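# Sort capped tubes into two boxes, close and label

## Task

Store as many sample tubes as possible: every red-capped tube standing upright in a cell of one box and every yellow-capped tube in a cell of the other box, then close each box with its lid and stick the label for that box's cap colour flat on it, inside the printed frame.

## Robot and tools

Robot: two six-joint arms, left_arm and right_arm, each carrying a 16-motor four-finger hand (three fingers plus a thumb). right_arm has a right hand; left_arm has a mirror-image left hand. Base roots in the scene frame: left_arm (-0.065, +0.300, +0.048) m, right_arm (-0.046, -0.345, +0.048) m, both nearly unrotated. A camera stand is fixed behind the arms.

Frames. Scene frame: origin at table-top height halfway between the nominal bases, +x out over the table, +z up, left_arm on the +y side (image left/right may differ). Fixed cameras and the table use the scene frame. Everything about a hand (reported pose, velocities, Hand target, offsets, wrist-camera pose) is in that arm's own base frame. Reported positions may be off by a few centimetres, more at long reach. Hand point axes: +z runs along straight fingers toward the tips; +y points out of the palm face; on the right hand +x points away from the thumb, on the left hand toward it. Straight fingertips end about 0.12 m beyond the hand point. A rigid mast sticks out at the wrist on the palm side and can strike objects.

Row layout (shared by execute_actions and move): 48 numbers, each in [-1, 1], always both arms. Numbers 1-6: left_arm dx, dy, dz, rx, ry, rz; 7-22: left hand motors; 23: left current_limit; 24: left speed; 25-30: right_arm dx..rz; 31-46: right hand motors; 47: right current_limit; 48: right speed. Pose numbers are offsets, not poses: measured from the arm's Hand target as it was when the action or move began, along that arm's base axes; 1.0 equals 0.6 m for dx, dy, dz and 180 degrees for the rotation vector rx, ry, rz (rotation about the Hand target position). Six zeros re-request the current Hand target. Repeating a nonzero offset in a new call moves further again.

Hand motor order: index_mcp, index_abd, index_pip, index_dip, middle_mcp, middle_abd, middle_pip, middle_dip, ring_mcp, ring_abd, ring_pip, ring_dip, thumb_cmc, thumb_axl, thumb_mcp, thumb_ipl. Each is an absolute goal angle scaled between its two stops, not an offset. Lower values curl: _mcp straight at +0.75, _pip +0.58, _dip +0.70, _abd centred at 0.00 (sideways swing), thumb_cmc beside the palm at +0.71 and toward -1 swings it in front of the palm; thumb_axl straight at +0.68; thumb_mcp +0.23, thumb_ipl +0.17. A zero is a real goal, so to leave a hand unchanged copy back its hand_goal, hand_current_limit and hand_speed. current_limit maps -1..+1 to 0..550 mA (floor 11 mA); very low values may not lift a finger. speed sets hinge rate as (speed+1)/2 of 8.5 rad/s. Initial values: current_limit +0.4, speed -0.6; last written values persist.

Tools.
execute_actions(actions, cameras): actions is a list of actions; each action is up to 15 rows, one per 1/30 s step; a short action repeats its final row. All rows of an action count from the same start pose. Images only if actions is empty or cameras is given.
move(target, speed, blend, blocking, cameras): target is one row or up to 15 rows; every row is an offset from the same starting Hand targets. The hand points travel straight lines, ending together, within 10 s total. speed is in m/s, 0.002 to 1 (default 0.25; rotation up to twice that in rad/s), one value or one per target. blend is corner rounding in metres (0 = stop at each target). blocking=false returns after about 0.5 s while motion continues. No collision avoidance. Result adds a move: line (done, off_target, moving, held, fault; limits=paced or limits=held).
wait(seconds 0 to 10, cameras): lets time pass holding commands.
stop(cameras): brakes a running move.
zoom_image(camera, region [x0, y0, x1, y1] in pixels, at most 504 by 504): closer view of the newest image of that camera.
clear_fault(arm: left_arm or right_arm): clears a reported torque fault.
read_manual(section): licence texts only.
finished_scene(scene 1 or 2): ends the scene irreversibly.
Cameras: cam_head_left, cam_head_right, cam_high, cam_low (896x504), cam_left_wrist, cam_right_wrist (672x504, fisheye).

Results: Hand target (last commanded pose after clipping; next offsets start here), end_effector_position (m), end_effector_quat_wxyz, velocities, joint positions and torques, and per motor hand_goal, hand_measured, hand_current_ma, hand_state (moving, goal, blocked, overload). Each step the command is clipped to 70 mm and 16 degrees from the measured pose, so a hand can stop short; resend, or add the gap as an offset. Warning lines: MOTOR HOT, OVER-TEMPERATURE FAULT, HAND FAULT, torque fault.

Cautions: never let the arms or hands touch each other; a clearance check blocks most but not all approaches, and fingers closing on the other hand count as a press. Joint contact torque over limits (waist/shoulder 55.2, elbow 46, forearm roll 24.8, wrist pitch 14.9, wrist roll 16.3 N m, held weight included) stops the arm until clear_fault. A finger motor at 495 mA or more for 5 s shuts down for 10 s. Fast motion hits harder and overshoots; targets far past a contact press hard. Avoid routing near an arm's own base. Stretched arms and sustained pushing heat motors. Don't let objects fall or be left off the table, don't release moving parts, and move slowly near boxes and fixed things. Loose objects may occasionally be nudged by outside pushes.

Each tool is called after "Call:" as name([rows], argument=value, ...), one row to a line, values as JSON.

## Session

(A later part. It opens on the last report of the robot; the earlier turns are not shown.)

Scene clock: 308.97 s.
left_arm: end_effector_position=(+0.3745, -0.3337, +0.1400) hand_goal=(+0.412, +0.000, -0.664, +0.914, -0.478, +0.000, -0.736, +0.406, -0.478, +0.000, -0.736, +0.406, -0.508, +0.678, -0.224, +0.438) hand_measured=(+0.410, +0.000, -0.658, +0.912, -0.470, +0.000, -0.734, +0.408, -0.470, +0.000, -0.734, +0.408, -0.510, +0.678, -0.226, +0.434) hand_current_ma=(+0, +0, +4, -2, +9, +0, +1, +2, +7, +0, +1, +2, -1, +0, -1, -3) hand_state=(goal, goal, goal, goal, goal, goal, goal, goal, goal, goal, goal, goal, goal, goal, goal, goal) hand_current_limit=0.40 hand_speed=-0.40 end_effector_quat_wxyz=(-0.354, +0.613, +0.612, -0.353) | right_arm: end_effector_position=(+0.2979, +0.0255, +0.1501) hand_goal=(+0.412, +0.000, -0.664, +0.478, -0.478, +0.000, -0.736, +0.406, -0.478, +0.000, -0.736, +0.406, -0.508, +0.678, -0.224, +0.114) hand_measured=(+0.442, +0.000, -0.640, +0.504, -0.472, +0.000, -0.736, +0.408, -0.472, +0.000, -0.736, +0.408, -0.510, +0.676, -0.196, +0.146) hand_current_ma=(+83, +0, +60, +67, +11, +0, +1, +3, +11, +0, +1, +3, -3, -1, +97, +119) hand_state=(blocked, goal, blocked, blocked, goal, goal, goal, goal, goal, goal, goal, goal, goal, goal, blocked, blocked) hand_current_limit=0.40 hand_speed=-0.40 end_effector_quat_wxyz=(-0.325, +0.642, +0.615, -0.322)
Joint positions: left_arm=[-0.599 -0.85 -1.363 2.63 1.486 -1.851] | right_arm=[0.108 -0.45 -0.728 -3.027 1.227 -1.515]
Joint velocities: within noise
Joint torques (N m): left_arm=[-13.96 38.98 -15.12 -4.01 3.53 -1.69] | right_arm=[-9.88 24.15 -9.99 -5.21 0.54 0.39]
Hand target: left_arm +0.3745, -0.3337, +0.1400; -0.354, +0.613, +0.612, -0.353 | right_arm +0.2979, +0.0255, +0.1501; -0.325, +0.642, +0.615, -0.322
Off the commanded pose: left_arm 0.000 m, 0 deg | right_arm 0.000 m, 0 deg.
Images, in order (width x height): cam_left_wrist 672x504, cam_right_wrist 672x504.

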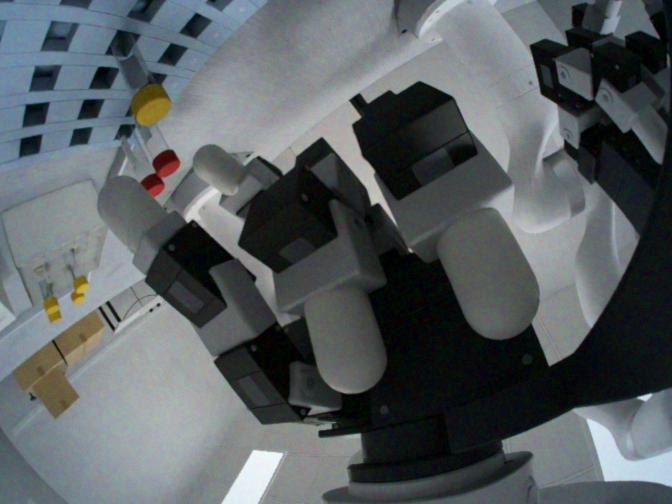

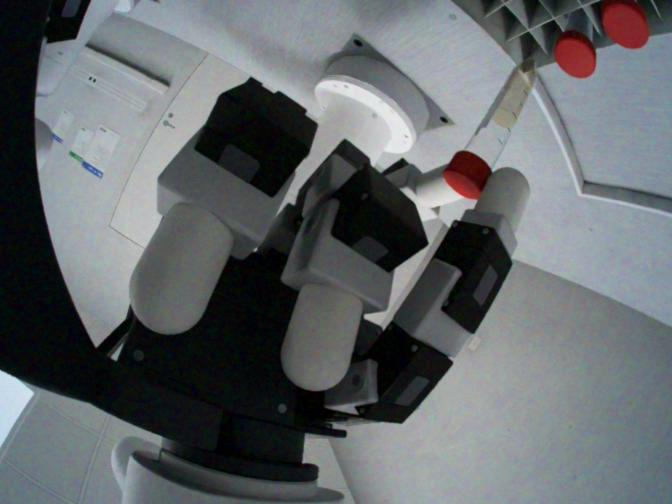

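Call:
move([
  [0,0,-0.0978,0,0,0,0.411,0,-0.664,0.913,-0.479,0,-0.737,0.406,-0.479,0,-0.737,0.406,-0.509,0.678,-0.225,0.438,0.4,-0.4,-0.0033,0.0037,-0.1265,0,0,0,0.411,0,-0.664,0.478,-0.479,0,-0.737,0.406,-0.479,0,-0.737,0.406,-0.509,0.678,-0.225,0.114,0.4,-0.4],
  [0,0,-0.0978,0,0,0,0.411,0,-0.664,0.478,-0.479,0,-0.737,0.406,-0.479,0,-0.737,0.406,-0.509,0.678,-0.225,0.114,0.4,-0.4,-0.0033,0.0037,-0.1265,0,0,0,0.411,0,-0.664,0.913,-0.479,0,-0.737,0.406,-0.479,0,-0.737,0.406,-0.509,0.678,-0.225,0.438,0.4,-0.4],
  [0,0,0.1083,0,0,0,0.411,0,-0.664,0.478,-0.479,0,-0.737,0.406,-0.479,0,-0.737,0.406,-0.509,0.678,-0.225,0.114,0.4,-0.4,-0.0033,0.0037,0.01,0,0,0,0.411,0,-0.664,0.913,-0.479,0,-0.737,0.406,-0.479,0,-0.737,0.406,-0.509,0.678,-0.225,0.438,0.4,-0.4],
  [-0.0833,0.4167,0.1083,0,-0.0278,0,0.411,0,-0.664,0.478,-0.479,0,-0.737,0.406,-0.479,0,-0.737,0.406,-0.509,0.678,-0.225,0.114,0.4,-0.4,-0.004,0.4067,0.01,0.0055,0.0307,0,0.411,0,-0.664,0.913,-0.479,0,-0.737,0.406,-0.479,0,-0.737,0.406,-0.509,0.678,-0.225,0.438,0.4,-0.4],
  [-0.0995,0.4693,0.0167,0,-0.0278,0,0.411,0,-0.664,0.478,-0.479,0,-0.737,0.406,-0.479,0,-0.737,0.406,-0.509,0.678,-0.225,0.114,0.4,-0.4,-0.005,0.4575,0.01,0.0055,0.0307,0,0.411,0,-0.664,0.913,-0.479,0,-0.737,0.406,-0.479,0,-0.737,0.406,-0.509,0.678,-0.225,0.438,0.4,-0.4],
], speed=[0.2,0.2,0.22,0.3,0.2], blend=[0,0,0.03,0.03,0], cameras=["cam_head_left","cam_left_wrist"])

Call:
zoom_image(camera="cam_left_wrist", region=[60, 0, 240, 180])

Call:
zoom_image(camera="cam_head_left", region=[250, 230, 750, 500])

Scene clock: 320.07 s.
left_arm: end_effector_position=(+0.3147, -0.0522, +0.1500) hand_goal=(+0.412, +0.000, -0.664, +0.478, -0.478, +0.000, -0.736, +0.406, -0.478, +0.000, -0.736, +0.406, -0.508, +0.678, -0.224, +0.114) hand_measured=(+0.452, +0.000, -0.632, +0.512, -0.470, +0.000, -0.734, +0.408, -0.470, +0.000, -0.734, +0.408, -0.510, +0.678, -0.190, +0.154) hand_current_ma=(+79, +0, +55, +58, +9, +0, +1, +2, +7, +0, +1, +2, -1, +0, +84, +111) hand_state=(blocked, goal, blocked, blocked, goal, goal, goal, goal, goal, goal, goal, goal, goal, goal, blocked, blocked) hand_current_limit=0.40 hand_speed=-0.40 end_effector_quat_wxyz=(-0.327, +0.627, +0.627, -0.326) | right_arm: end_effector_position=(+0.2949, +0.3000, +0.1561) hand_goal=(+0.412, +0.000, -0.664, +0.914, -0.478, +0.000, -0.736, +0.406, -0.478, +0.000, -0.736, +0.406, -0.508, +0.678, -0.224, +0.438) hand_measured=(+0.410, +0.000, -0.658, +0.912, -0.472, +0.000, -0.736, +0.408, -0.472, +0.000, -0.736, +0.408, -0.510, +0.676, -0.222, +0.436) hand_current_ma=(-1, +0, +10, -4, +11, +0, +1, +3, +11, +0, +1, +3, -3, -1, +2, -5) hand_state=(goal, goal, goal, goal, goal, goal, goal, goal, goal, goal, goal, goal, goal, goal, goal, goal) hand_current_limit=0.40 hand_speed=-0.40 end_effector_quat_wxyz=(-0.360, +0.623, +0.601, -0.348)
Joint positions: left_arm=[-0.167 -0.489 -0.789 2.999 1.257 -1.622] | right_arm=[0.621 -0.661 -1.067 -2.574 1.382 -1.323]
Joint torques (N m): left_arm=[17.39 23.65 -10.41 3.29 -1.49 1.84] | right_arm=[8.21 36.17 -32.64 4.66 2.44 1.07]
Hand target: left_arm +0.3148, -0.0522, +0.1500; -0.327, +0.628, +0.627, -0.326 | right_arm +0.2949, +0.3000, +0.1561; -0.360, +0.623, +0.601, -0.348
Off the commanded pose: left_arm 0.000 m, 0 deg | right_arm 0.000 m, 0 deg.
move: done
Images, in order (width x height): cam_head_left 896x504, cam_left_wrist 672x504.

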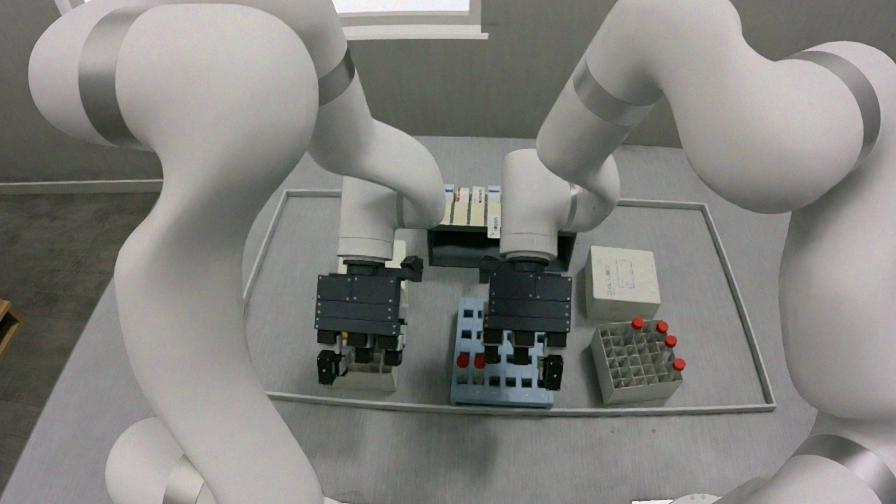

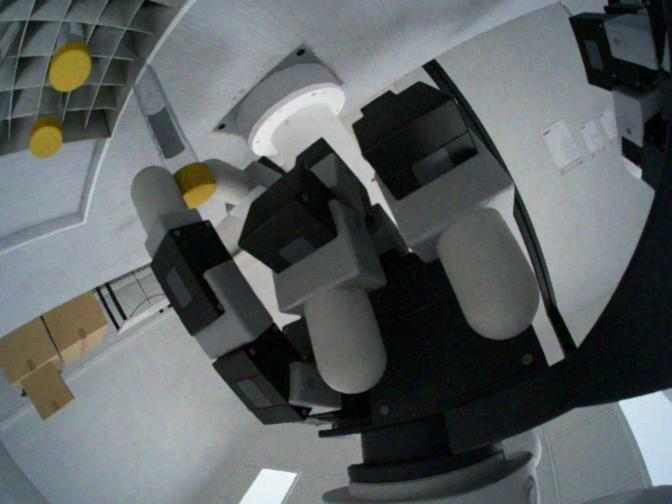

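Scaled by 2.800 from the camera's 672x504 image, which has a finer 960x720 frame.

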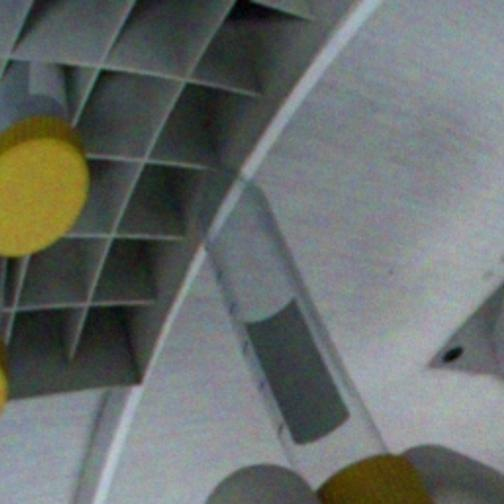

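Scaled by 1.008 from the camera's 896x504 image, which has a finer 1280x720 frame.

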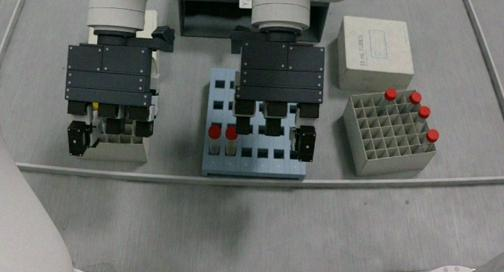

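Call:
zoom_image(camera="cam_left_wrist", region=[80, 20, 190, 130])

Scaled by 4.582 from the camera's 672x504 image, which has a finer 960x720 frame.

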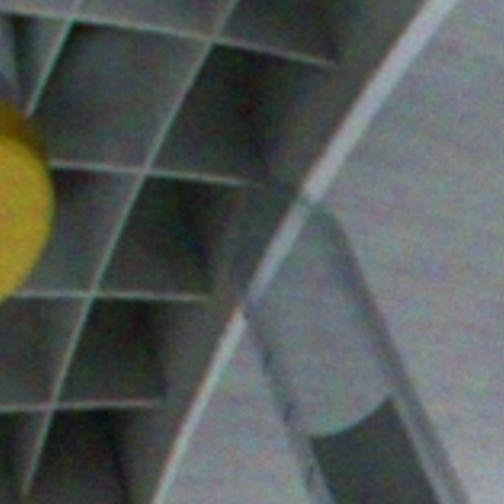

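Call:
move([
  [0.0017,-0.0042,-0.1262,0,0,0,0.411,0,-0.664,0.478,-0.479,0,-0.737,0.406,-0.479,0,-0.737,0.406,-0.509,0.678,-0.225,0.114,0.4,-0.4,0,0,0,0,0,0,0.411,0,-0.664,0.913,-0.479,0,-0.737,0.406,-0.479,0,-0.737,0.406,-0.509,0.678,-0.225,0.438,0.4,-0.4],
  [0.0017,-0.0042,-0.1262,0,0,0,0.411,0,-0.664,0.913,-0.479,0,-0.737,0.406,-0.479,0,-0.737,0.406,-0.509,0.678,-0.225,0.243,0.4,-0.4,0,0,0,0,0,0,0.411,0,-0.664,0.913,-0.479,0,-0.737,0.406,-0.479,0,-0.737,0.406,-0.509,0.678,-0.225,0.438,0.4,-0.4],
  [0.0017,-0.0042,0,0,0,0,0.411,0,-0.664,0.913,-0.479,0,-0.737,0.406,-0.479,0,-0.737,0.406,-0.509,0.678,-0.225,0.243,0.4,-0.4,0,0,0,0,0,0,0.411,0,-0.664,0.913,-0.479,0,-0.737,0.406,-0.479,0,-0.737,0.406,-0.509,0.678,-0.225,0.438,0.4,-0.4],
  [-0.0247,0.2537,0,0,0.0278,0,0.411,0,-0.664,0.913,-0.479,0,-0.737,0.406,-0.479,0,-0.737,0.406,-0.509,0.678,-0.225,0.243,0.4,-0.4,0.0168,0.1698,-0.0268,0,0,0,0.411,0,-0.664,0.913,-0.479,0,-0.737,0.406,-0.479,0,-0.737,0.406,-0.509,0.678,-0.225,0.438,0.4,-0.4],
], speed=[0.2,0.2,0.22,0.25], blend=[0,0,0.02,0], cameras=["cam_head_left","cam_left_wrist","cam_right_wrist"])

Call:
zoom_image(camera="cam_right_wrist", region=[430, 30, 580, 180])

Call:
zoom_image(camera="cam_head_left", region=[250, 230, 600, 450])

Scene clock: 330.07 s.
left_arm: end_effector_position=(+0.3000, +0.1000, +0.1500) hand_goal=(+0.412, +0.000, -0.664, +0.914, -0.478, +0.000, -0.736, +0.406, -0.478, +0.000, -0.736, +0.406, -0.508, +0.678, -0.224, +0.244) hand_measured=(+0.410, +0.000, -0.658, +0.912, -0.470, +0.000, -0.734, +0.408, -0.470, +0.000, -0.734, +0.408, -0.510, +0.678, -0.222, +0.242) hand_current_ma=(+0, +0, +4, -2, +9, +0, +1, +2, +7, +0, +1, +2, -1, +0, +2, -2) hand_state=(goal, goal, goal, goal, goal, goal, goal, goal, goal, goal, goal, goal, goal, goal, goal, goal) hand_current_limit=0.40 hand_speed=-0.40 end_effector_quat_wxyz=(-0.354, +0.613, +0.612, -0.353) | right_arm: end_effector_position=(+0.3049, +0.4018, +0.1400) hand_goal=(+0.412, +0.000, -0.664, +0.914, -0.478, +0.000, -0.736, +0.406, -0.478, +0.000, -0.736, +0.406, -0.508, +0.678, -0.224, +0.438) hand_measured=(+0.410, +0.000, -0.658, +0.912, -0.472, +0.000, -0.736, +0.408, -0.472, +0.000, -0.736, +0.408, -0.510, +0.676, -0.222, +0.436) hand_current_ma=(-1, +0, +10, -4, +11, +0, +1, +3, +11, +0, +1, +3, -3, -1, +2, -5) hand_state=(goal, goal, goal, goal, goal, goal, goal, goal, goal, goal, goal, goal, goal, goal, goal, goal) hand_current_limit=0.40 hand_speed=-0.40 end_effector_quat_wxyz=(-0.360, +0.623, +0.601, -0.348)
Joint positions: left_arm=[0.171 -0.52 -0.797 3.295 1.321 -1.523] | right_arm=[0.746 -0.822 -1.31 -2.477 1.417 -1.23]
Joint torques (N m): left_arm=[18.99 22.85 -12.8 3.45 3.83 1.77] | right_arm=[8.2 43.31 -34.95 4.94 2.49 1.15]
Hand target: left_arm +0.3000, +0.1001, +0.1500; -0.354, +0.613, +0.612, -0.353 | right_arm +0.3049, +0.4018, +0.1400; -0.360, +0.623, +0.601, -0.348
Off the commanded pose: left_arm 0.000 m, 0 deg | right_arm 0.000 m, 0 deg.
move: done
Images, in order (width x height): cam_head_left 896x504, cam_left_wrist 672x504, cam_right_wrist 672x504.

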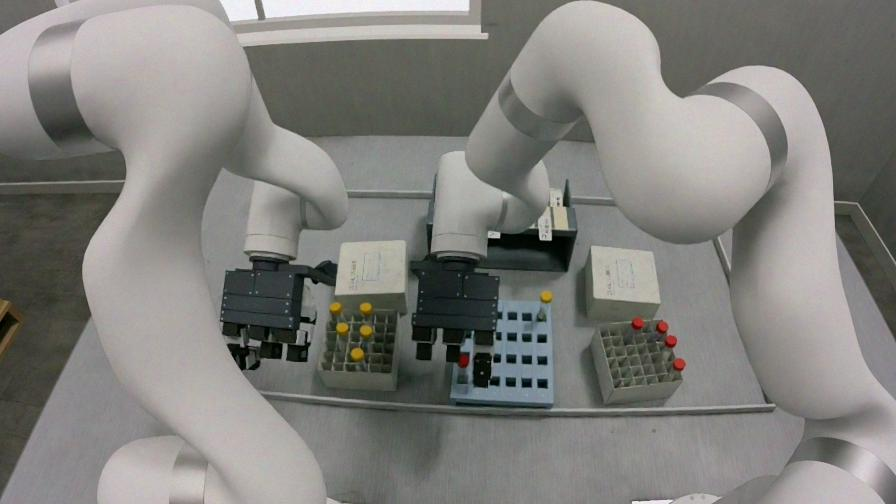

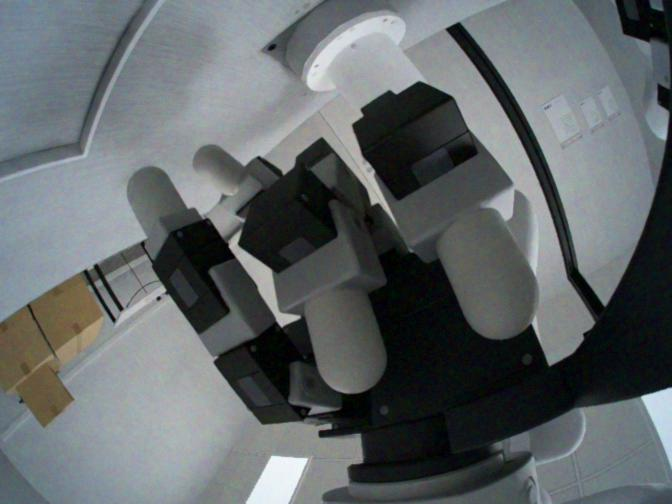

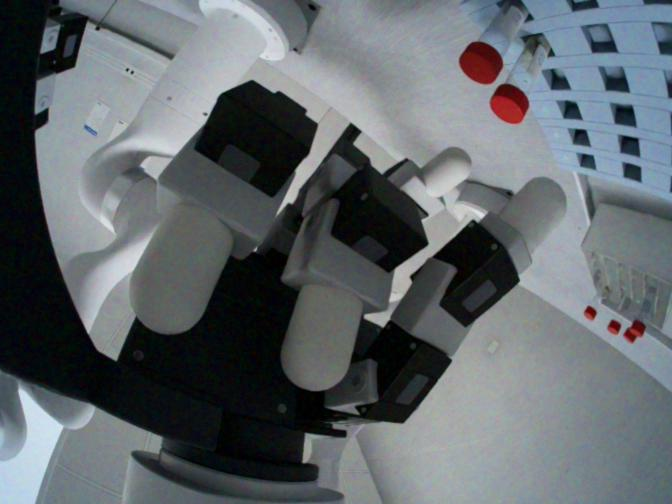

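Scaled by 3.360 from the camera's 672x504 image, which has a finer 960x720 frame.

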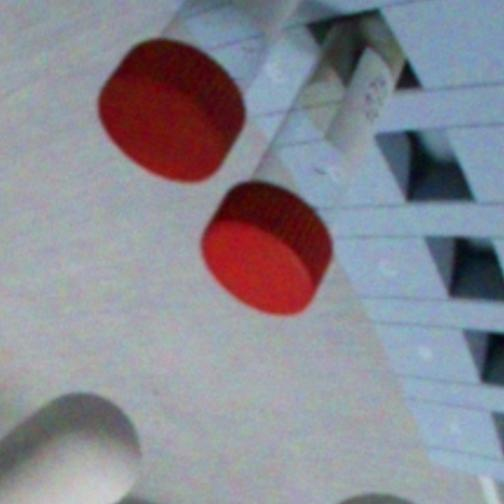

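Scaled by 1.440 from the camera's 896x504 image, which has a finer 1280x720 frame.

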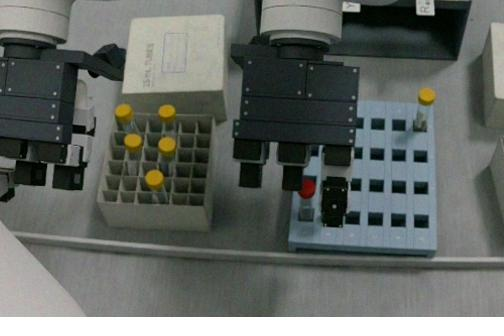

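Call:
move([
  [0,0,0,0,0,0,0.411,0,-0.664,0.913,-0.479,0,-0.737,0.406,-0.479,0,-0.737,0.406,-0.509,0.678,-0.225,0.243,0.4,-0.4,-0.0033,-0.0017,-0.0978,0,0,0,0.411,0,-0.664,0.913,-0.479,0,-0.737,0.406,-0.479,0,-0.737,0.406,-0.509,0.678,-0.225,0.438,0.4,-0.4],
  [0,0,0,0,0,0,0.411,0,-0.664,0.913,-0.479,0,-0.737,0.406,-0.479,0,-0.737,0.406,-0.509,0.678,-0.225,0.243,0.4,-0.4,-0.0033,-0.0017,-0.0978,0,0,0,0.411,0,-0.664,0.478,-0.479,0,-0.737,0.406,-0.479,0,-0.737,0.406,-0.509,0.678,-0.225,0.114,0.4,-0.4],
  [0,0,0,0,0,0,0.411,0,-0.664,0.913,-0.479,0,-0.737,0.406,-0.479,0,-0.737,0.406,-0.509,0.678,-0.225,0.243,0.4,-0.4,-0.0033,-0.0017,0.0833,0,0,0,0.411,0,-0.664,0.478,-0.479,0,-0.737,0.406,-0.479,0,-0.737,0.406,-0.509,0.678,-0.225,0.114,0.4,-0.4],
  [0,0,0,0,0,0,0.411,0,-0.664,0.913,-0.479,0,-0.737,0.406,-0.479,0,-0.737,0.406,-0.509,0.678,-0.225,0.243,0.4,-0.4,-0.0132,-0.4363,0.0833,-0.0056,-0.0278,0,0.411,0,-0.664,0.478,-0.479,0,-0.737,0.406,-0.479,0,-0.737,0.406,-0.509,0.678,-0.225,0.114,0.4,-0.4],
  [0,0,0,0,0,0,0.411,0,-0.664,0.913,-0.479,0,-0.737,0.406,-0.479,0,-0.737,0.406,-0.509,0.678,-0.225,0.243,0.4,-0.4,-0.0169,-0.5491,0.0167,-0.0056,-0.0278,0,0.411,0,-0.664,0.478,-0.479,0,-0.737,0.406,-0.479,0,-0.737,0.406,-0.509,0.678,-0.225,0.114,0.4,-0.4],
], speed=[0.2,0.2,0.22,0.35,0.25], blend=[0,0,0.03,0.03,0], cameras=["cam_head_left","cam_right_wrist"])

Call:
zoom_image(camera="cam_right_wrist", region=[440, 0, 620, 180])

Call:
zoom_image(camera="cam_right_wrist", region=[460, 10, 590, 140])

Scene clock: 338.73 s.
left_arm: end_effector_position=(+0.3000, +0.1001, +0.1500) hand_goal=(+0.412, +0.000, -0.664, +0.914, -0.478, +0.000, -0.736, +0.406, -0.478, +0.000, -0.736, +0.406, -0.508, +0.678, -0.224, +0.244) hand_measured=(+0.410, +0.000, -0.658, +0.912, -0.470, +0.000, -0.734, +0.408, -0.470, +0.000, -0.734, +0.408, -0.510, +0.678, -0.222, +0.242) hand_current_ma=(+0, +0, +4, -2, +9, +0, +1, +2, +7, +0, +1, +2, -1, +0, +2, -2) hand_state=(goal, goal, goal, goal, goal, goal, goal, goal, goal, goal, goal, goal, goal, goal, goal, goal) hand_current_limit=0.40 hand_speed=-0.40 end_effector_quat_wxyz=(-0.354, +0.613, +0.612, -0.353) | right_arm: end_effector_position=(+0.2947, +0.0724, +0.1500) hand_goal=(+0.412, +0.000, -0.664, +0.478, -0.478, +0.000, -0.736, +0.406, -0.478, +0.000, -0.736, +0.406, -0.508, +0.678, -0.224, +0.114) hand_measured=(+0.444, +0.000, -0.638, +0.508, -0.472, +0.000, -0.736, +0.408, -0.472, +0.000, -0.736, +0.408, -0.510, +0.676, -0.196, +0.146) hand_current_ma=(+90, +0, +66, +78, +11, +0, +1, +3, +11, +0, +1, +3, -4, -2, +101, +123) hand_state=(blocked, goal, blocked, blocked, goal, goal, goal, goal, goal, goal, goal, goal, goal, goal, blocked, blocked) hand_current_limit=0.40 hand_speed=-0.40 end_effector_quat_wxyz=(-0.328, +0.641, +0.614, -0.325)
Joint positions: left_arm=[0.171 -0.52 -0.797 3.295 1.321 -1.523] | right_arm=[0.215 -0.463 -0.746 -2.934 1.235 -1.482]
Joint torques (N m): left_arm=[17.09 24.09 -12.64 3.34 3.74 1.51] | right_arm=[-9.2 24.11 -28.14 -5.12 -0.78 -0.97]
Hand target: left_arm +0.3000, +0.1001, +0.1500; -0.354, +0.613, +0.612, -0.353 | right_arm +0.2948, +0.0724, +0.1500; -0.328, +0.641, +0.614, -0.325
Off the commanded pose: left_arm 0.000 m, 0 deg | right_arm 0.000 m, 0 deg.
move: done
Images, in order (width x height): cam_head_left 896x504, cam_right_wrist 672x504.

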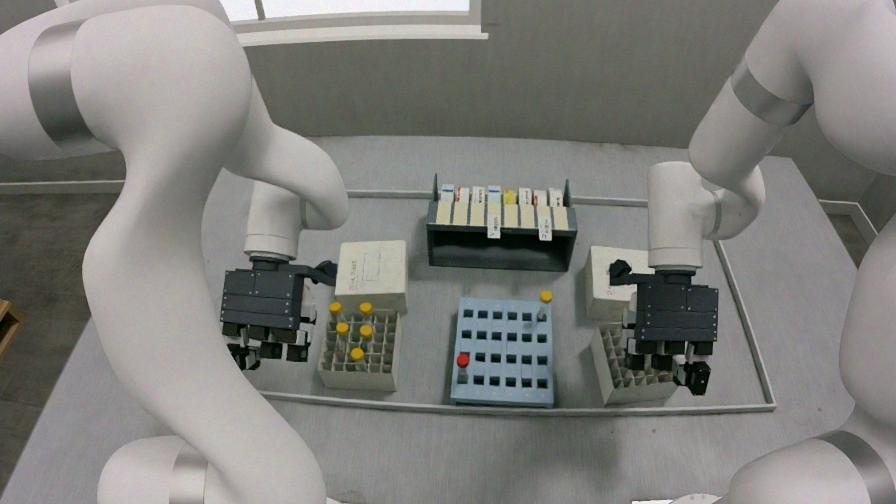

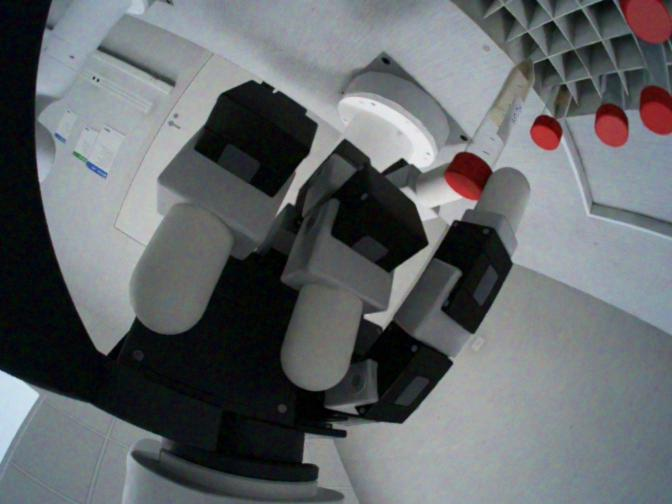

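Scaled by 2.800 from the camera's 672x504 image, which has a finer 960x720 frame.

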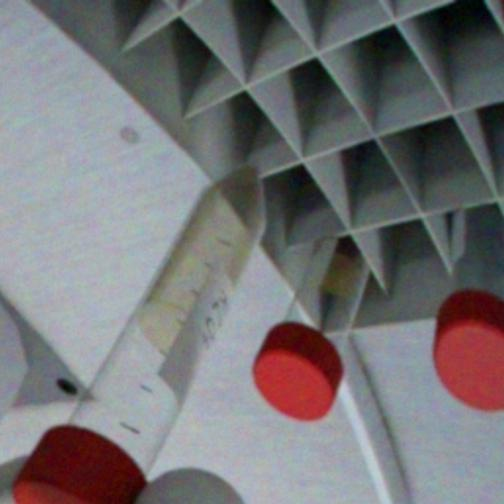

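Scaled by 3.877 from the camera's 672x504 image, which has a finer 960x720 frame.

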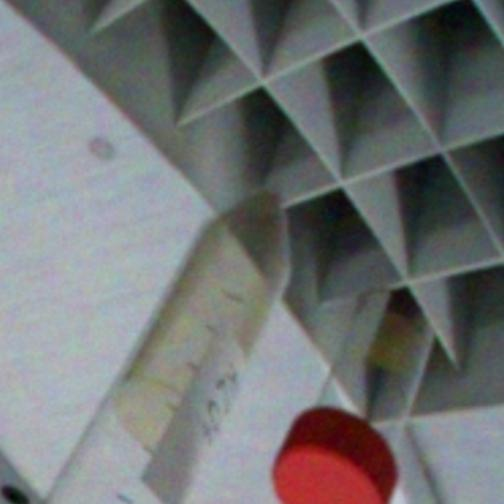

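Call:
move([
  [0,0,0,0,0,0,0.411,0,-0.664,0.913,-0.479,0,-0.737,0.406,-0.479,0,-0.737,0.406,-0.509,0.678,-0.225,0.243,0.4,-0.4,-0.0007,0.0025,0,0,0.0111,0,0.411,0,-0.664,0.478,-0.479,0,-0.737,0.406,-0.479,0,-0.737,0.406,-0.509,0.678,-0.225,0.114,0.4,-0.4],
  [0,0,0,0,0,0,0.411,0,-0.664,0.913,-0.479,0,-0.737,0.406,-0.479,0,-0.737,0.406,-0.509,0.678,-0.225,0.243,0.4,-0.4,-0.0007,0.0025,-0.1263,0,0.0111,0,0.411,0,-0.664,0.478,-0.479,0,-0.737,0.406,-0.479,0,-0.737,0.406,-0.509,0.678,-0.225,0.114,0.4,-0.4],
  [0,0,0,0,0,0,0.411,0,-0.664,0.913,-0.479,0,-0.737,0.406,-0.479,0,-0.737,0.406,-0.509,0.678,-0.225,0.243,0.4,-0.4,-0.0007,0.0025,-0.1263,0,0.0111,0,0.411,0,-0.664,0.913,-0.479,0,-0.737,0.406,-0.479,0,-0.737,0.406,-0.509,0.678,-0.225,0.438,0.4,-0.4],
  [0,0,0,0,0,0,0.411,0,-0.664,0.913,-0.479,0,-0.737,0.406,-0.479,0,-0.737,0.406,-0.509,0.678,-0.225,0.243,0.4,-0.4,-0.0007,0.0025,0,0,0.0111,0,0.411,0,-0.664,0.913,-0.479,0,-0.737,0.406,-0.479,0,-0.737,0.406,-0.509,0.678,-0.225,0.438,0.4,-0.4],
  [0,0,0,0,0,0,0.411,0,-0.664,0.913,-0.479,0,-0.737,0.406,-0.479,0,-0.737,0.406,-0.509,0.678,-0.225,0.243,0.4,-0.4,0.017,0.5965,-0.0167,0.0055,0.0278,0,0.411,0,-0.664,0.913,-0.479,0,-0.737,0.406,-0.479,0,-0.737,0.406,-0.509,0.678,-0.225,0.438,0.4,-0.4],
], speed=[0.2,0.2,0.2,0.22,0.35], blend=[0.001,0,0,0.02,0], cameras=["cam_head_left","cam_right_wrist"])

Call:
zoom_image(camera="cam_right_wrist", region=[430, 30, 580, 180])

Call:
zoom_image(camera="cam_head_left", region=[400, 230, 750, 450])

Scene clock: 346.80 s.
left_arm: end_effector_position=(+0.3000, +0.1001, +0.1500) hand_goal=(+0.412, +0.000, -0.664, +0.914, -0.478, +0.000, -0.736, +0.406, -0.478, +0.000, -0.736, +0.406, -0.508, +0.678, -0.224, +0.244) hand_measured=(+0.410, +0.000, -0.658, +0.912, -0.470, +0.000, -0.734, +0.408, -0.470, +0.000, -0.734, +0.408, -0.510, +0.678, -0.222, +0.242) hand_current_ma=(+0, +0, +4, -2, +9, +0, +1, +2, +7, +0, +1, +2, -1, +0, +2, -2) hand_state=(goal, goal, goal, goal, goal, goal, goal, goal, goal, goal, goal, goal, goal, goal, goal, goal) hand_current_limit=0.40 hand_speed=-0.40 end_effector_quat_wxyz=(-0.354, +0.613, +0.612, -0.353) | right_arm: end_effector_position=(+0.3050, +0.4303, +0.1400) hand_goal=(+0.412, +0.000, -0.664, +0.914, -0.478, +0.000, -0.736, +0.406, -0.478, +0.000, -0.736, +0.406, -0.508, +0.678, -0.224, +0.438) hand_measured=(+0.410, +0.000, -0.658, +0.912, -0.472, +0.000, -0.736, +0.408, -0.472, +0.000, -0.736, +0.408, -0.510, +0.676, -0.222, +0.436) hand_current_ma=(-1, +0, +10, -4, +11, +0, +1, +3, +11, +0, +1, +3, -3, -2, +3, -5) hand_state=(goal, goal, goal, goal, goal, goal, goal, goal, goal, goal, goal, goal, goal, goal, goal, goal) hand_current_limit=0.40 hand_speed=-0.40 end_effector_quat_wxyz=(-0.360, +0.623, +0.601, -0.348)
Joint positions: left_arm=[0.171 -0.52 -0.797 3.295 1.321 -1.523] | right_arm=[0.779 -0.86 -1.381 -2.453 1.433 -1.196]
Joint torques (N m): left_arm=[17.18 23.91 -12.41 3.44 3.73 1.19] | right_arm=[8.92 44.57 -35.71 4.43 2.44 1.14]
Hand target: left_arm +0.3000, +0.1001, +0.1500; -0.354, +0.613, +0.612, -0.353 | right_arm +0.3050, +0.4303, +0.1400; -0.360, +0.623, +0.601, -0.348
Off the commanded pose: left_arm 0.000 m, 0 deg | right_arm 0.000 m, 0 deg.
move: done
Images, in order (width x height): cam_head_left 896x504, cam_right_wrist 672x504.

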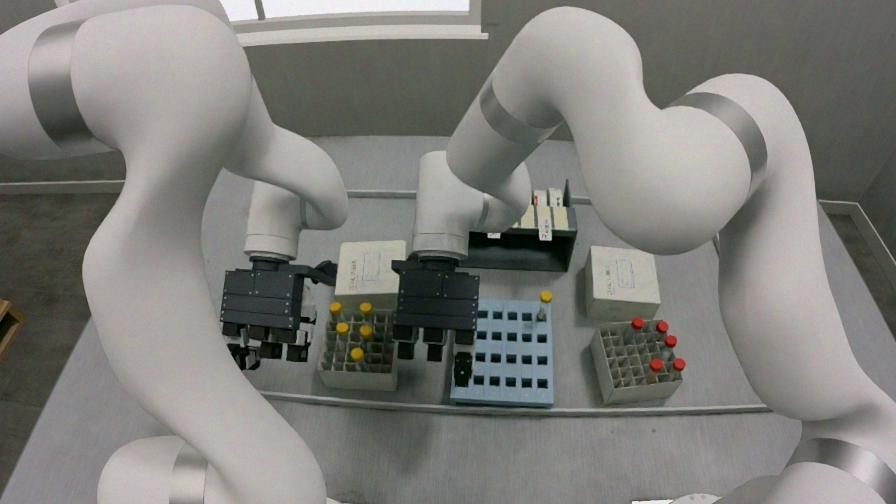

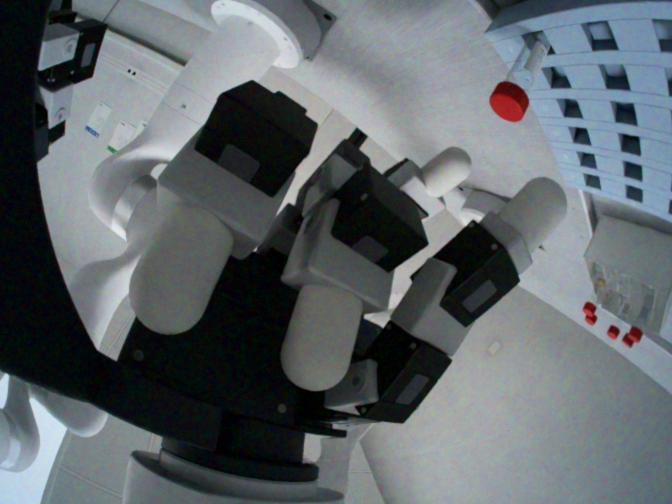

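Scaled by 3.360 from the camera's 672x504 image, which has a finer 960x720 frame.

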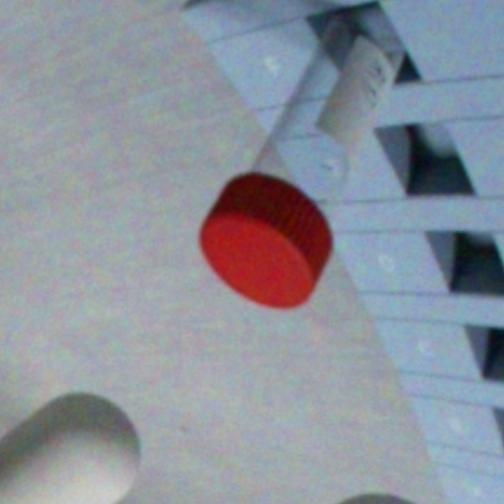

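Scaled by 1.440 from the camera's 896x504 image, which has a finer 1280x720 frame.

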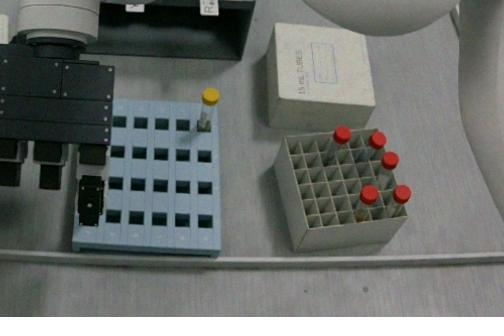

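Call:
move([
  [0,0,0,0,0,0,0.411,0,-0.664,0.913,-0.479,0,-0.737,0.406,-0.479,0,-0.737,0.406,-0.509,0.678,-0.225,0.243,0.4,-0.4,-0.0033,0.0008,-0.0978,0,0,0,0.411,0,-0.664,0.913,-0.479,0,-0.737,0.406,-0.479,0,-0.737,0.406,-0.509,0.678,-0.225,0.438,0.4,-0.4],
  [0,0,0,0,0,0,0.411,0,-0.664,0.913,-0.479,0,-0.737,0.406,-0.479,0,-0.737,0.406,-0.509,0.678,-0.225,0.438,0.4,-0.4,-0.0033,0.0008,-0.0978,0,0,0,0.411,0,-0.664,0.478,-0.479,0,-0.737,0.406,-0.479,0,-0.737,0.406,-0.509,0.678,-0.225,0.114,0.4,-0.4],
  [0,0,0,0,0,0,0.411,0,-0.664,0.913,-0.479,0,-0.737,0.406,-0.479,0,-0.737,0.406,-0.509,0.678,-0.225,0.438,0.4,-0.4,-0.0033,0.0008,0.0833,0,0,0,0.411,0,-0.664,0.478,-0.479,0,-0.737,0.406,-0.479,0,-0.737,0.406,-0.509,0.678,-0.225,0.114,0.4,-0.4],
  [0.1333,-0.25,0.0667,0,0,0,0.411,0,-0.664,0.913,-0.479,0,-0.737,0.406,-0.479,0,-0.737,0.406,-0.509,0.678,-0.225,0.438,0.4,-0.4,-0.02,-0.4005,0.0833,-0.0056,-0.0194,0,0.411,0,-0.664,0.478,-0.479,0,-0.737,0.406,-0.479,0,-0.737,0.406,-0.509,0.678,-0.225,0.114,0.4,-0.4],
  [0.2898,-0.5002,0.0333,0,0,0,0.411,0,-0.664,0.913,-0.479,0,-0.737,0.406,-0.479,0,-0.737,0.406,-0.509,0.678,-0.225,0.438,0.4,-0.4,-0.0237,-0.5197,0.0167,-0.0056,-0.0194,0,0.411,0,-0.664,0.478,-0.479,0,-0.737,0.406,-0.479,0,-0.737,0.406,-0.509,0.678,-0.225,0.114,0.4,-0.4],
], speed=[0.2,0.2,0.22,0.3,0.25], blend=[0,0,0.03,0.03,0], cameras=["cam_head_left","cam_right_wrist"])

Call:
zoom_image(camera="cam_right_wrist", region=[460, 10, 590, 140])

Scene clock: 354.23 s.
left_arm: end_effector_position=(+0.4739, -0.2000, +0.1700) hand_goal=(+0.412, +0.000, -0.664, +0.914, -0.478, +0.000, -0.736, +0.406, -0.478, +0.000, -0.736, +0.406, -0.508, +0.678, -0.224, +0.438) hand_measured=(+0.410, +0.000, -0.658, +0.912, -0.470, +0.000, -0.734, +0.408, -0.470, +0.000, -0.734, +0.408, -0.510, +0.678, -0.222, +0.436) hand_current_ma=(-1, +0, +4, -2, +9, +0, +1, +2, +7, +0, +1, +2, -1, +0, +2, -3) hand_state=(goal, goal, goal, goal, goal, goal, goal, goal, goal, goal, goal, goal, goal, goal, goal, goal) hand_current_limit=0.40 hand_speed=-0.40 end_effector_quat_wxyz=(-0.354, +0.613, +0.612, -0.353) | right_arm: end_effector_position=(+0.2908, +0.1185, +0.1500) hand_goal=(+0.412, +0.000, -0.664, +0.478, -0.478, +0.000, -0.736, +0.406, -0.478, +0.000, -0.736, +0.406, -0.508, +0.678, -0.224, +0.114) hand_measured=(+0.446, +0.000, -0.634, +0.512, -0.472, +0.000, -0.736, +0.408, -0.472, +0.000, -0.736, +0.408, -0.510, +0.676, -0.194, +0.146) hand_current_ma=(+100, +0, +80, +91, +11, +0, +1, +3, +11, +0, +1, +3, -3, -2, +108, +125) hand_state=(blocked, goal, blocked, blocked, goal, goal, goal, goal, goal, goal, goal, goal, goal, goal, blocked, blocked) hand_current_limit=0.40 hand_speed=-0.40 end_effector_quat_wxyz=(-0.336, +0.636, +0.609, -0.334)
Joint positions: left_arm=[-0.344 -0.858 -1.463 2.846 1.623 -1.763] | right_arm=[0.315 -0.494 -0.783 -2.846 1.261 -1.452]
Joint torques (N m): left_arm=[-14.77 40.51 -15.9 -3.94 3.78 -1.92] | right_arm=[-9.5 26.82 -10.06 -5.06 -0.76 -1.04]
Hand target: left_arm +0.4739, -0.2001, +0.1700; -0.354, +0.613, +0.612, -0.353 | right_arm +0.2908, +0.1185, +0.1500; -0.336, +0.636, +0.609, -0.334
Off the commanded pose: left_arm 0.000 m, 0 deg | right_arm 0.000 m, 0 deg.
move: done
Images, in order (width x height): cam_head_left 896x504, cam_right_wrist 672x504.

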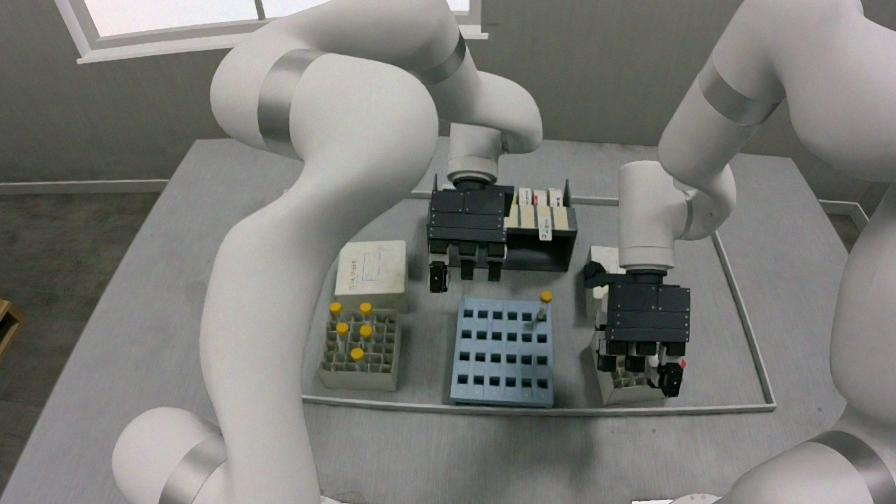

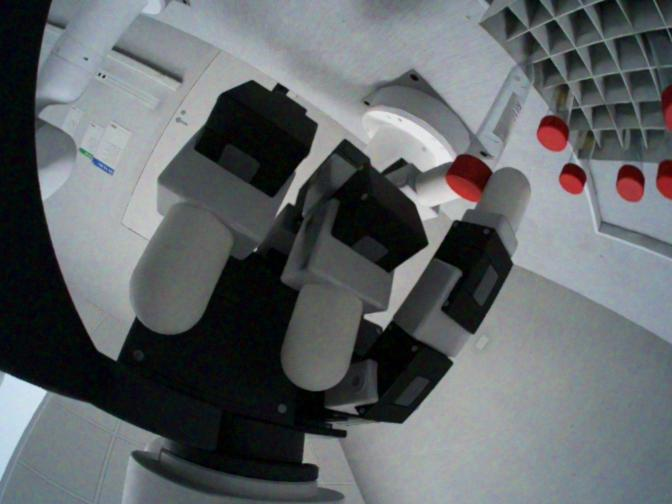

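Scaled by 3.877 from the camera's 672x504 image, which has a finer 960x720 frame.

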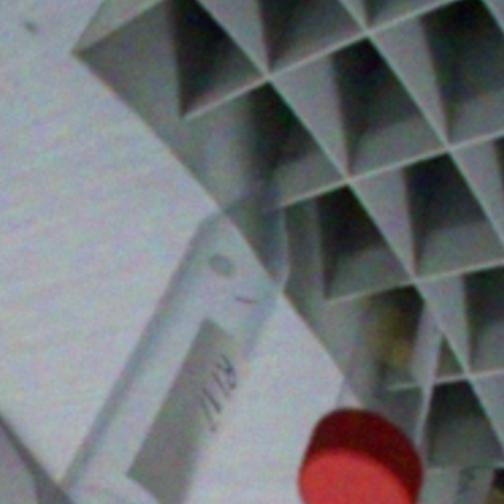

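Call:
move([
  [0,0,0,0,0,0,0.411,0,-0.664,0.913,-0.479,0,-0.737,0.406,-0.479,0,-0.737,0.406,-0.509,0.678,-0.225,0.438,0.4,-0.4,-0.0015,0.0025,0,0,0.0083,0,0.411,0,-0.664,0.478,-0.479,0,-0.737,0.406,-0.479,0,-0.737,0.406,-0.509,0.678,-0.225,0.114,0.4,-0.4],
  [0,0,0,0,0,0,0.411,0,-0.664,0.913,-0.479,0,-0.737,0.406,-0.479,0,-0.737,0.406,-0.509,0.678,-0.225,0.438,0.4,-0.4,-0.0015,0.0025,-0.1263,0,0.0083,0,0.411,0,-0.664,0.478,-0.479,0,-0.737,0.406,-0.479,0,-0.737,0.406,-0.509,0.678,-0.225,0.114,0.4,-0.4],
  [0,0,0,0,0,0,0.411,0,-0.664,0.913,-0.479,0,-0.737,0.406,-0.479,0,-0.737,0.406,-0.509,0.678,-0.225,0.438,0.4,-0.4,-0.0015,0.0025,-0.1263,0,0.0083,0,0.411,0,-0.664,0.913,-0.479,0,-0.737,0.406,-0.479,0,-0.737,0.406,-0.509,0.678,-0.225,0.438,0.4,-0.4],
  [0,0,0,0,0,0,0.411,0,-0.664,0.913,-0.479,0,-0.737,0.406,-0.479,0,-0.737,0.406,-0.509,0.678,-0.225,0.438,0.4,-0.4,-0.0015,0.0025,0.0333,0,0.0083,0,0.411,0,-0.664,0.913,-0.479,0,-0.737,0.406,-0.479,0,-0.737,0.406,-0.509,0.678,-0.225,0.438,0.4,-0.4],
  [0,-0.323,-0.05,0,0,0,0.411,0,-0.664,0.913,-0.479,0,-0.737,0.406,-0.479,0,-0.737,0.406,-0.509,0.678,-0.225,0.438,0.4,-0.4,0.0653,-0.2975,0.0333,0.0056,0.0194,0,0.411,0,-0.664,0.913,-0.479,0,-0.737,0.406,-0.479,0,-0.737,0.406,-0.509,0.678,-0.225,0.438,0.4,-0.4],
], speed=[0.2,0.2,0.2,0.22,0.3], blend=[0.001,0,0,0.02,0], cameras=["all"])

Call:
zoom_image(camera="cam_left_wrist", region=[80, 30, 230, 180])

Call:
zoom_image(camera="cam_head_left", region=[550, 220, 720, 420])

Call:
zoom_image(camera="cam_head_left", region=[300, 220, 470, 420])

Scene clock: 366.50 s.
left_arm: end_effector_position=(+0.4739, -0.3938, +0.1400) hand_goal=(+0.412, +0.000, -0.664, +0.914, -0.478, +0.000, -0.736, +0.406, -0.478, +0.000, -0.736, +0.406, -0.508, +0.678, -0.224, +0.438) hand_measured=(+0.410, +0.000, -0.658, +0.912, -0.470, +0.000, -0.734, +0.408, -0.470, +0.000, -0.734, +0.408, -0.510, +0.678, -0.222, +0.436) hand_current_ma=(-1, +0, +4, -2, +9, +0, +1, +2, +7, +0, +1, +2, -1, +0, +2, -3) hand_state=(goal, goal, goal, goal, goal, goal, goal, goal, goal, goal, goal, goal, goal, goal, goal, goal) hand_current_limit=0.40 hand_speed=-0.40 end_effector_quat_wxyz=(-0.354, +0.613, +0.612, -0.353) | right_arm: end_effector_position=(+0.3300, -0.0600, +0.1700) hand_goal=(+0.412, +0.000, -0.664, +0.914, -0.478, +0.000, -0.736, +0.406, -0.478, +0.000, -0.736, +0.406, -0.508, +0.678, -0.224, +0.438) hand_measured=(+0.410, +0.000, -0.658, +0.912, -0.472, +0.000, -0.736, +0.408, -0.472, +0.000, -0.736, +0.408, -0.510, +0.676, -0.222, +0.436) hand_current_ma=(-2, +0, +10, -4, +11, +0, +1, +3, +11, +0, +1, +3, -3, -2, +3, -5) hand_state=(goal, goal, goal, goal, goal, goal, goal, goal, goal, goal, goal, goal, goal, goal, goal, goal) hand_current_limit=0.40 hand_speed=-0.40 end_effector_quat_wxyz=(-0.360, +0.623, +0.601, -0.348)
Joint positions: left_arm=[-0.59 -1.114 -1.857 2.636 1.69 -1.959] | right_arm=[-0.088 -0.52 -0.87 -3.189 1.397 -1.589]
Joint torques (N m): left_arm=[-14.41 47.06 -16.83 -4.25 3.73 -1.97] | right_arm=[-9.94 28.52 -31.72 -5.28 2.48 -0.86]
Hand target: left_arm +0.4739, -0.3939, +0.1400; -0.354, +0.613, +0.612, -0.353 | right_arm +0.3300, -0.0600, +0.1700; -0.360, +0.623, +0.601, -0.348
Off the commanded pose: left_arm 0.000 m, 0 deg | right_arm 0.000 m, 0 deg.
move: done

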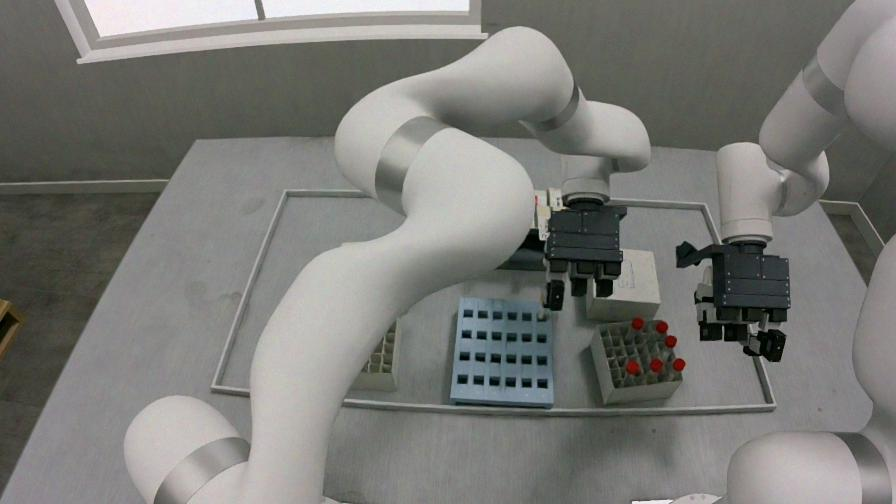

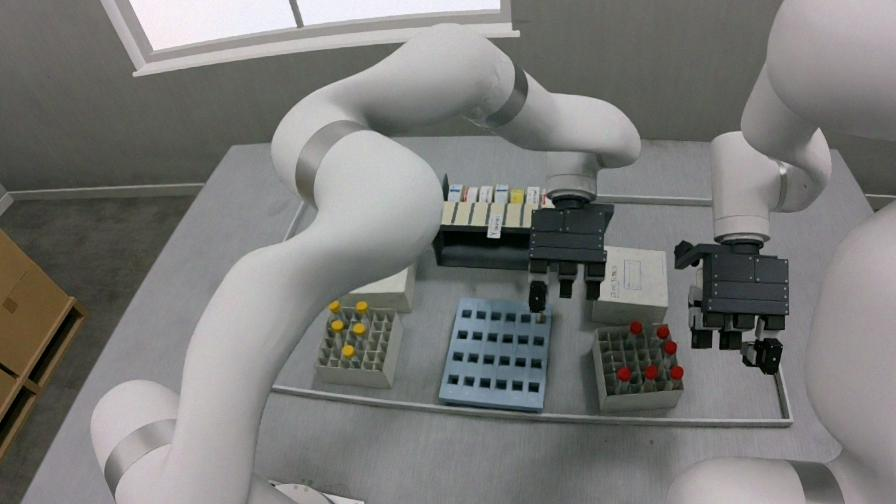

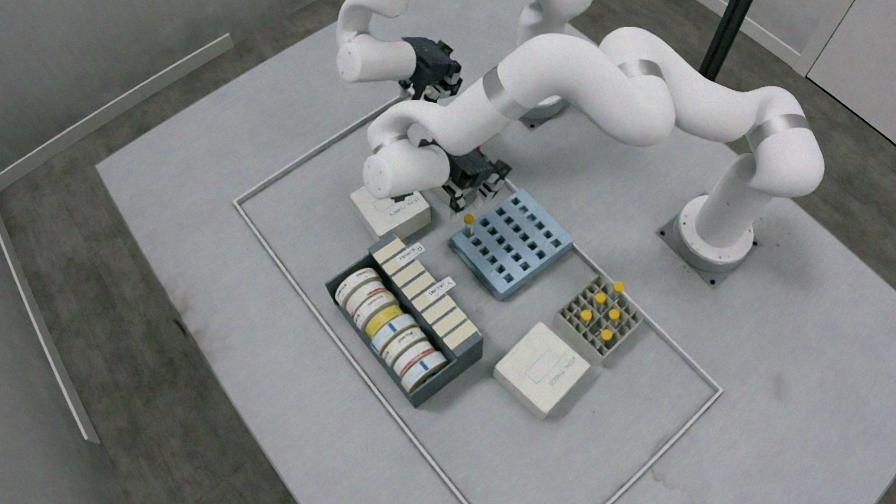

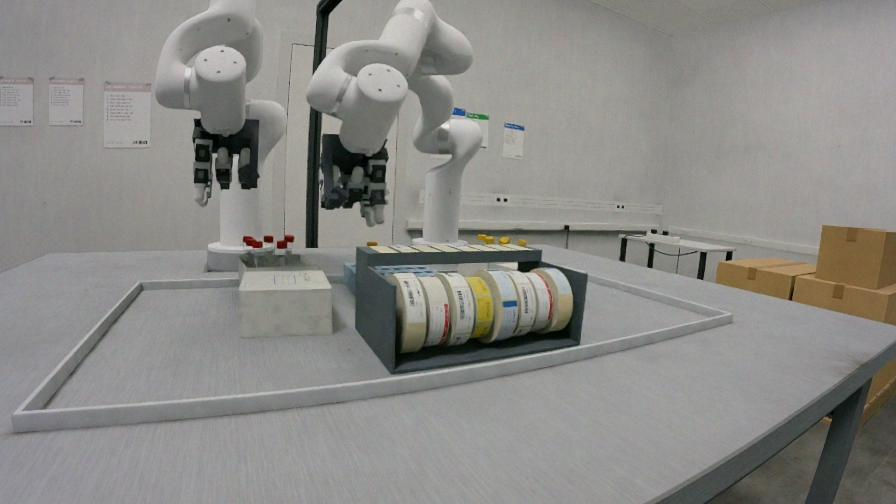

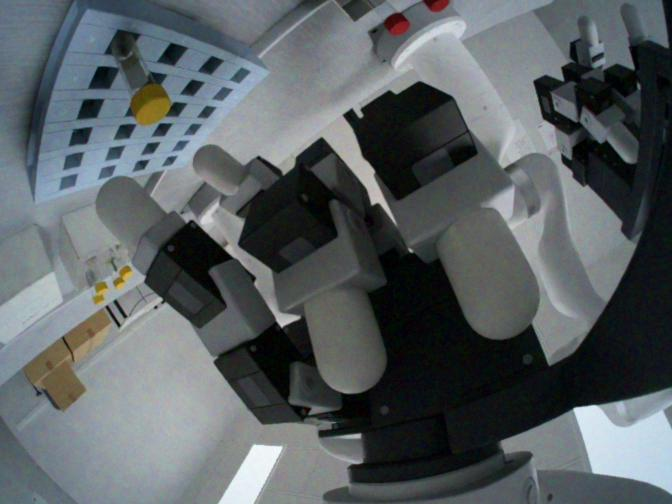

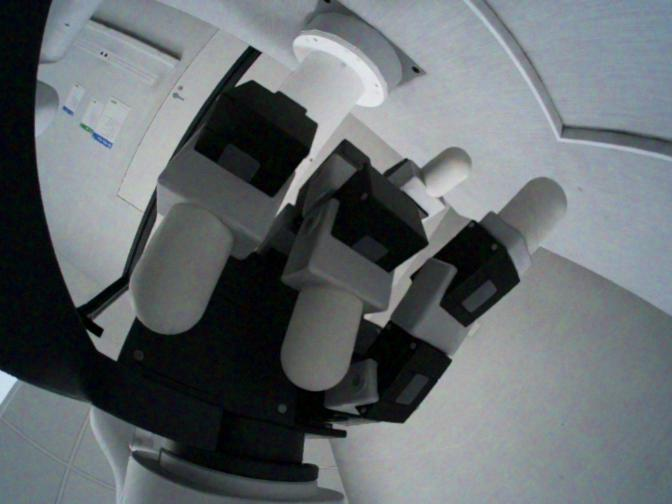

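Scaled by 3.360 from the camera's 672x504 image, which has a finer 960x720 frame.

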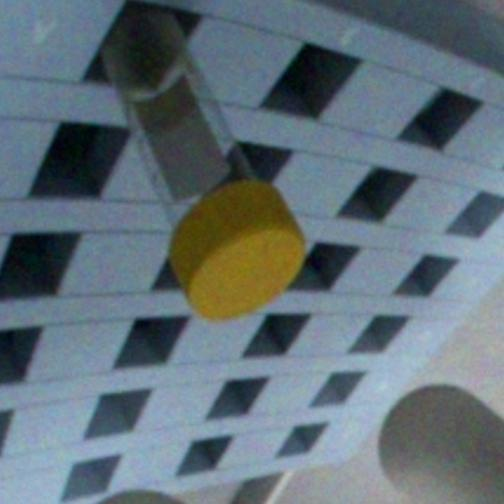

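Scaled by 2.520 from the camera's 896x504 image, which has a finer 1280x720 frame.

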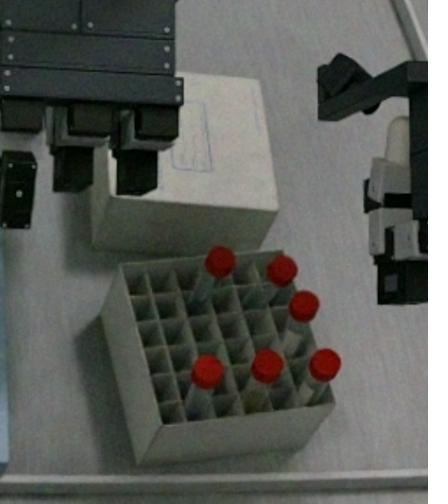

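Scaled by 2.520 from the camera's 896x504 image, which has a finer 1280x720 frame.

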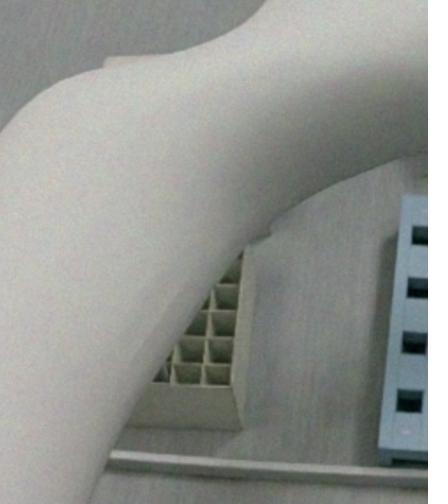

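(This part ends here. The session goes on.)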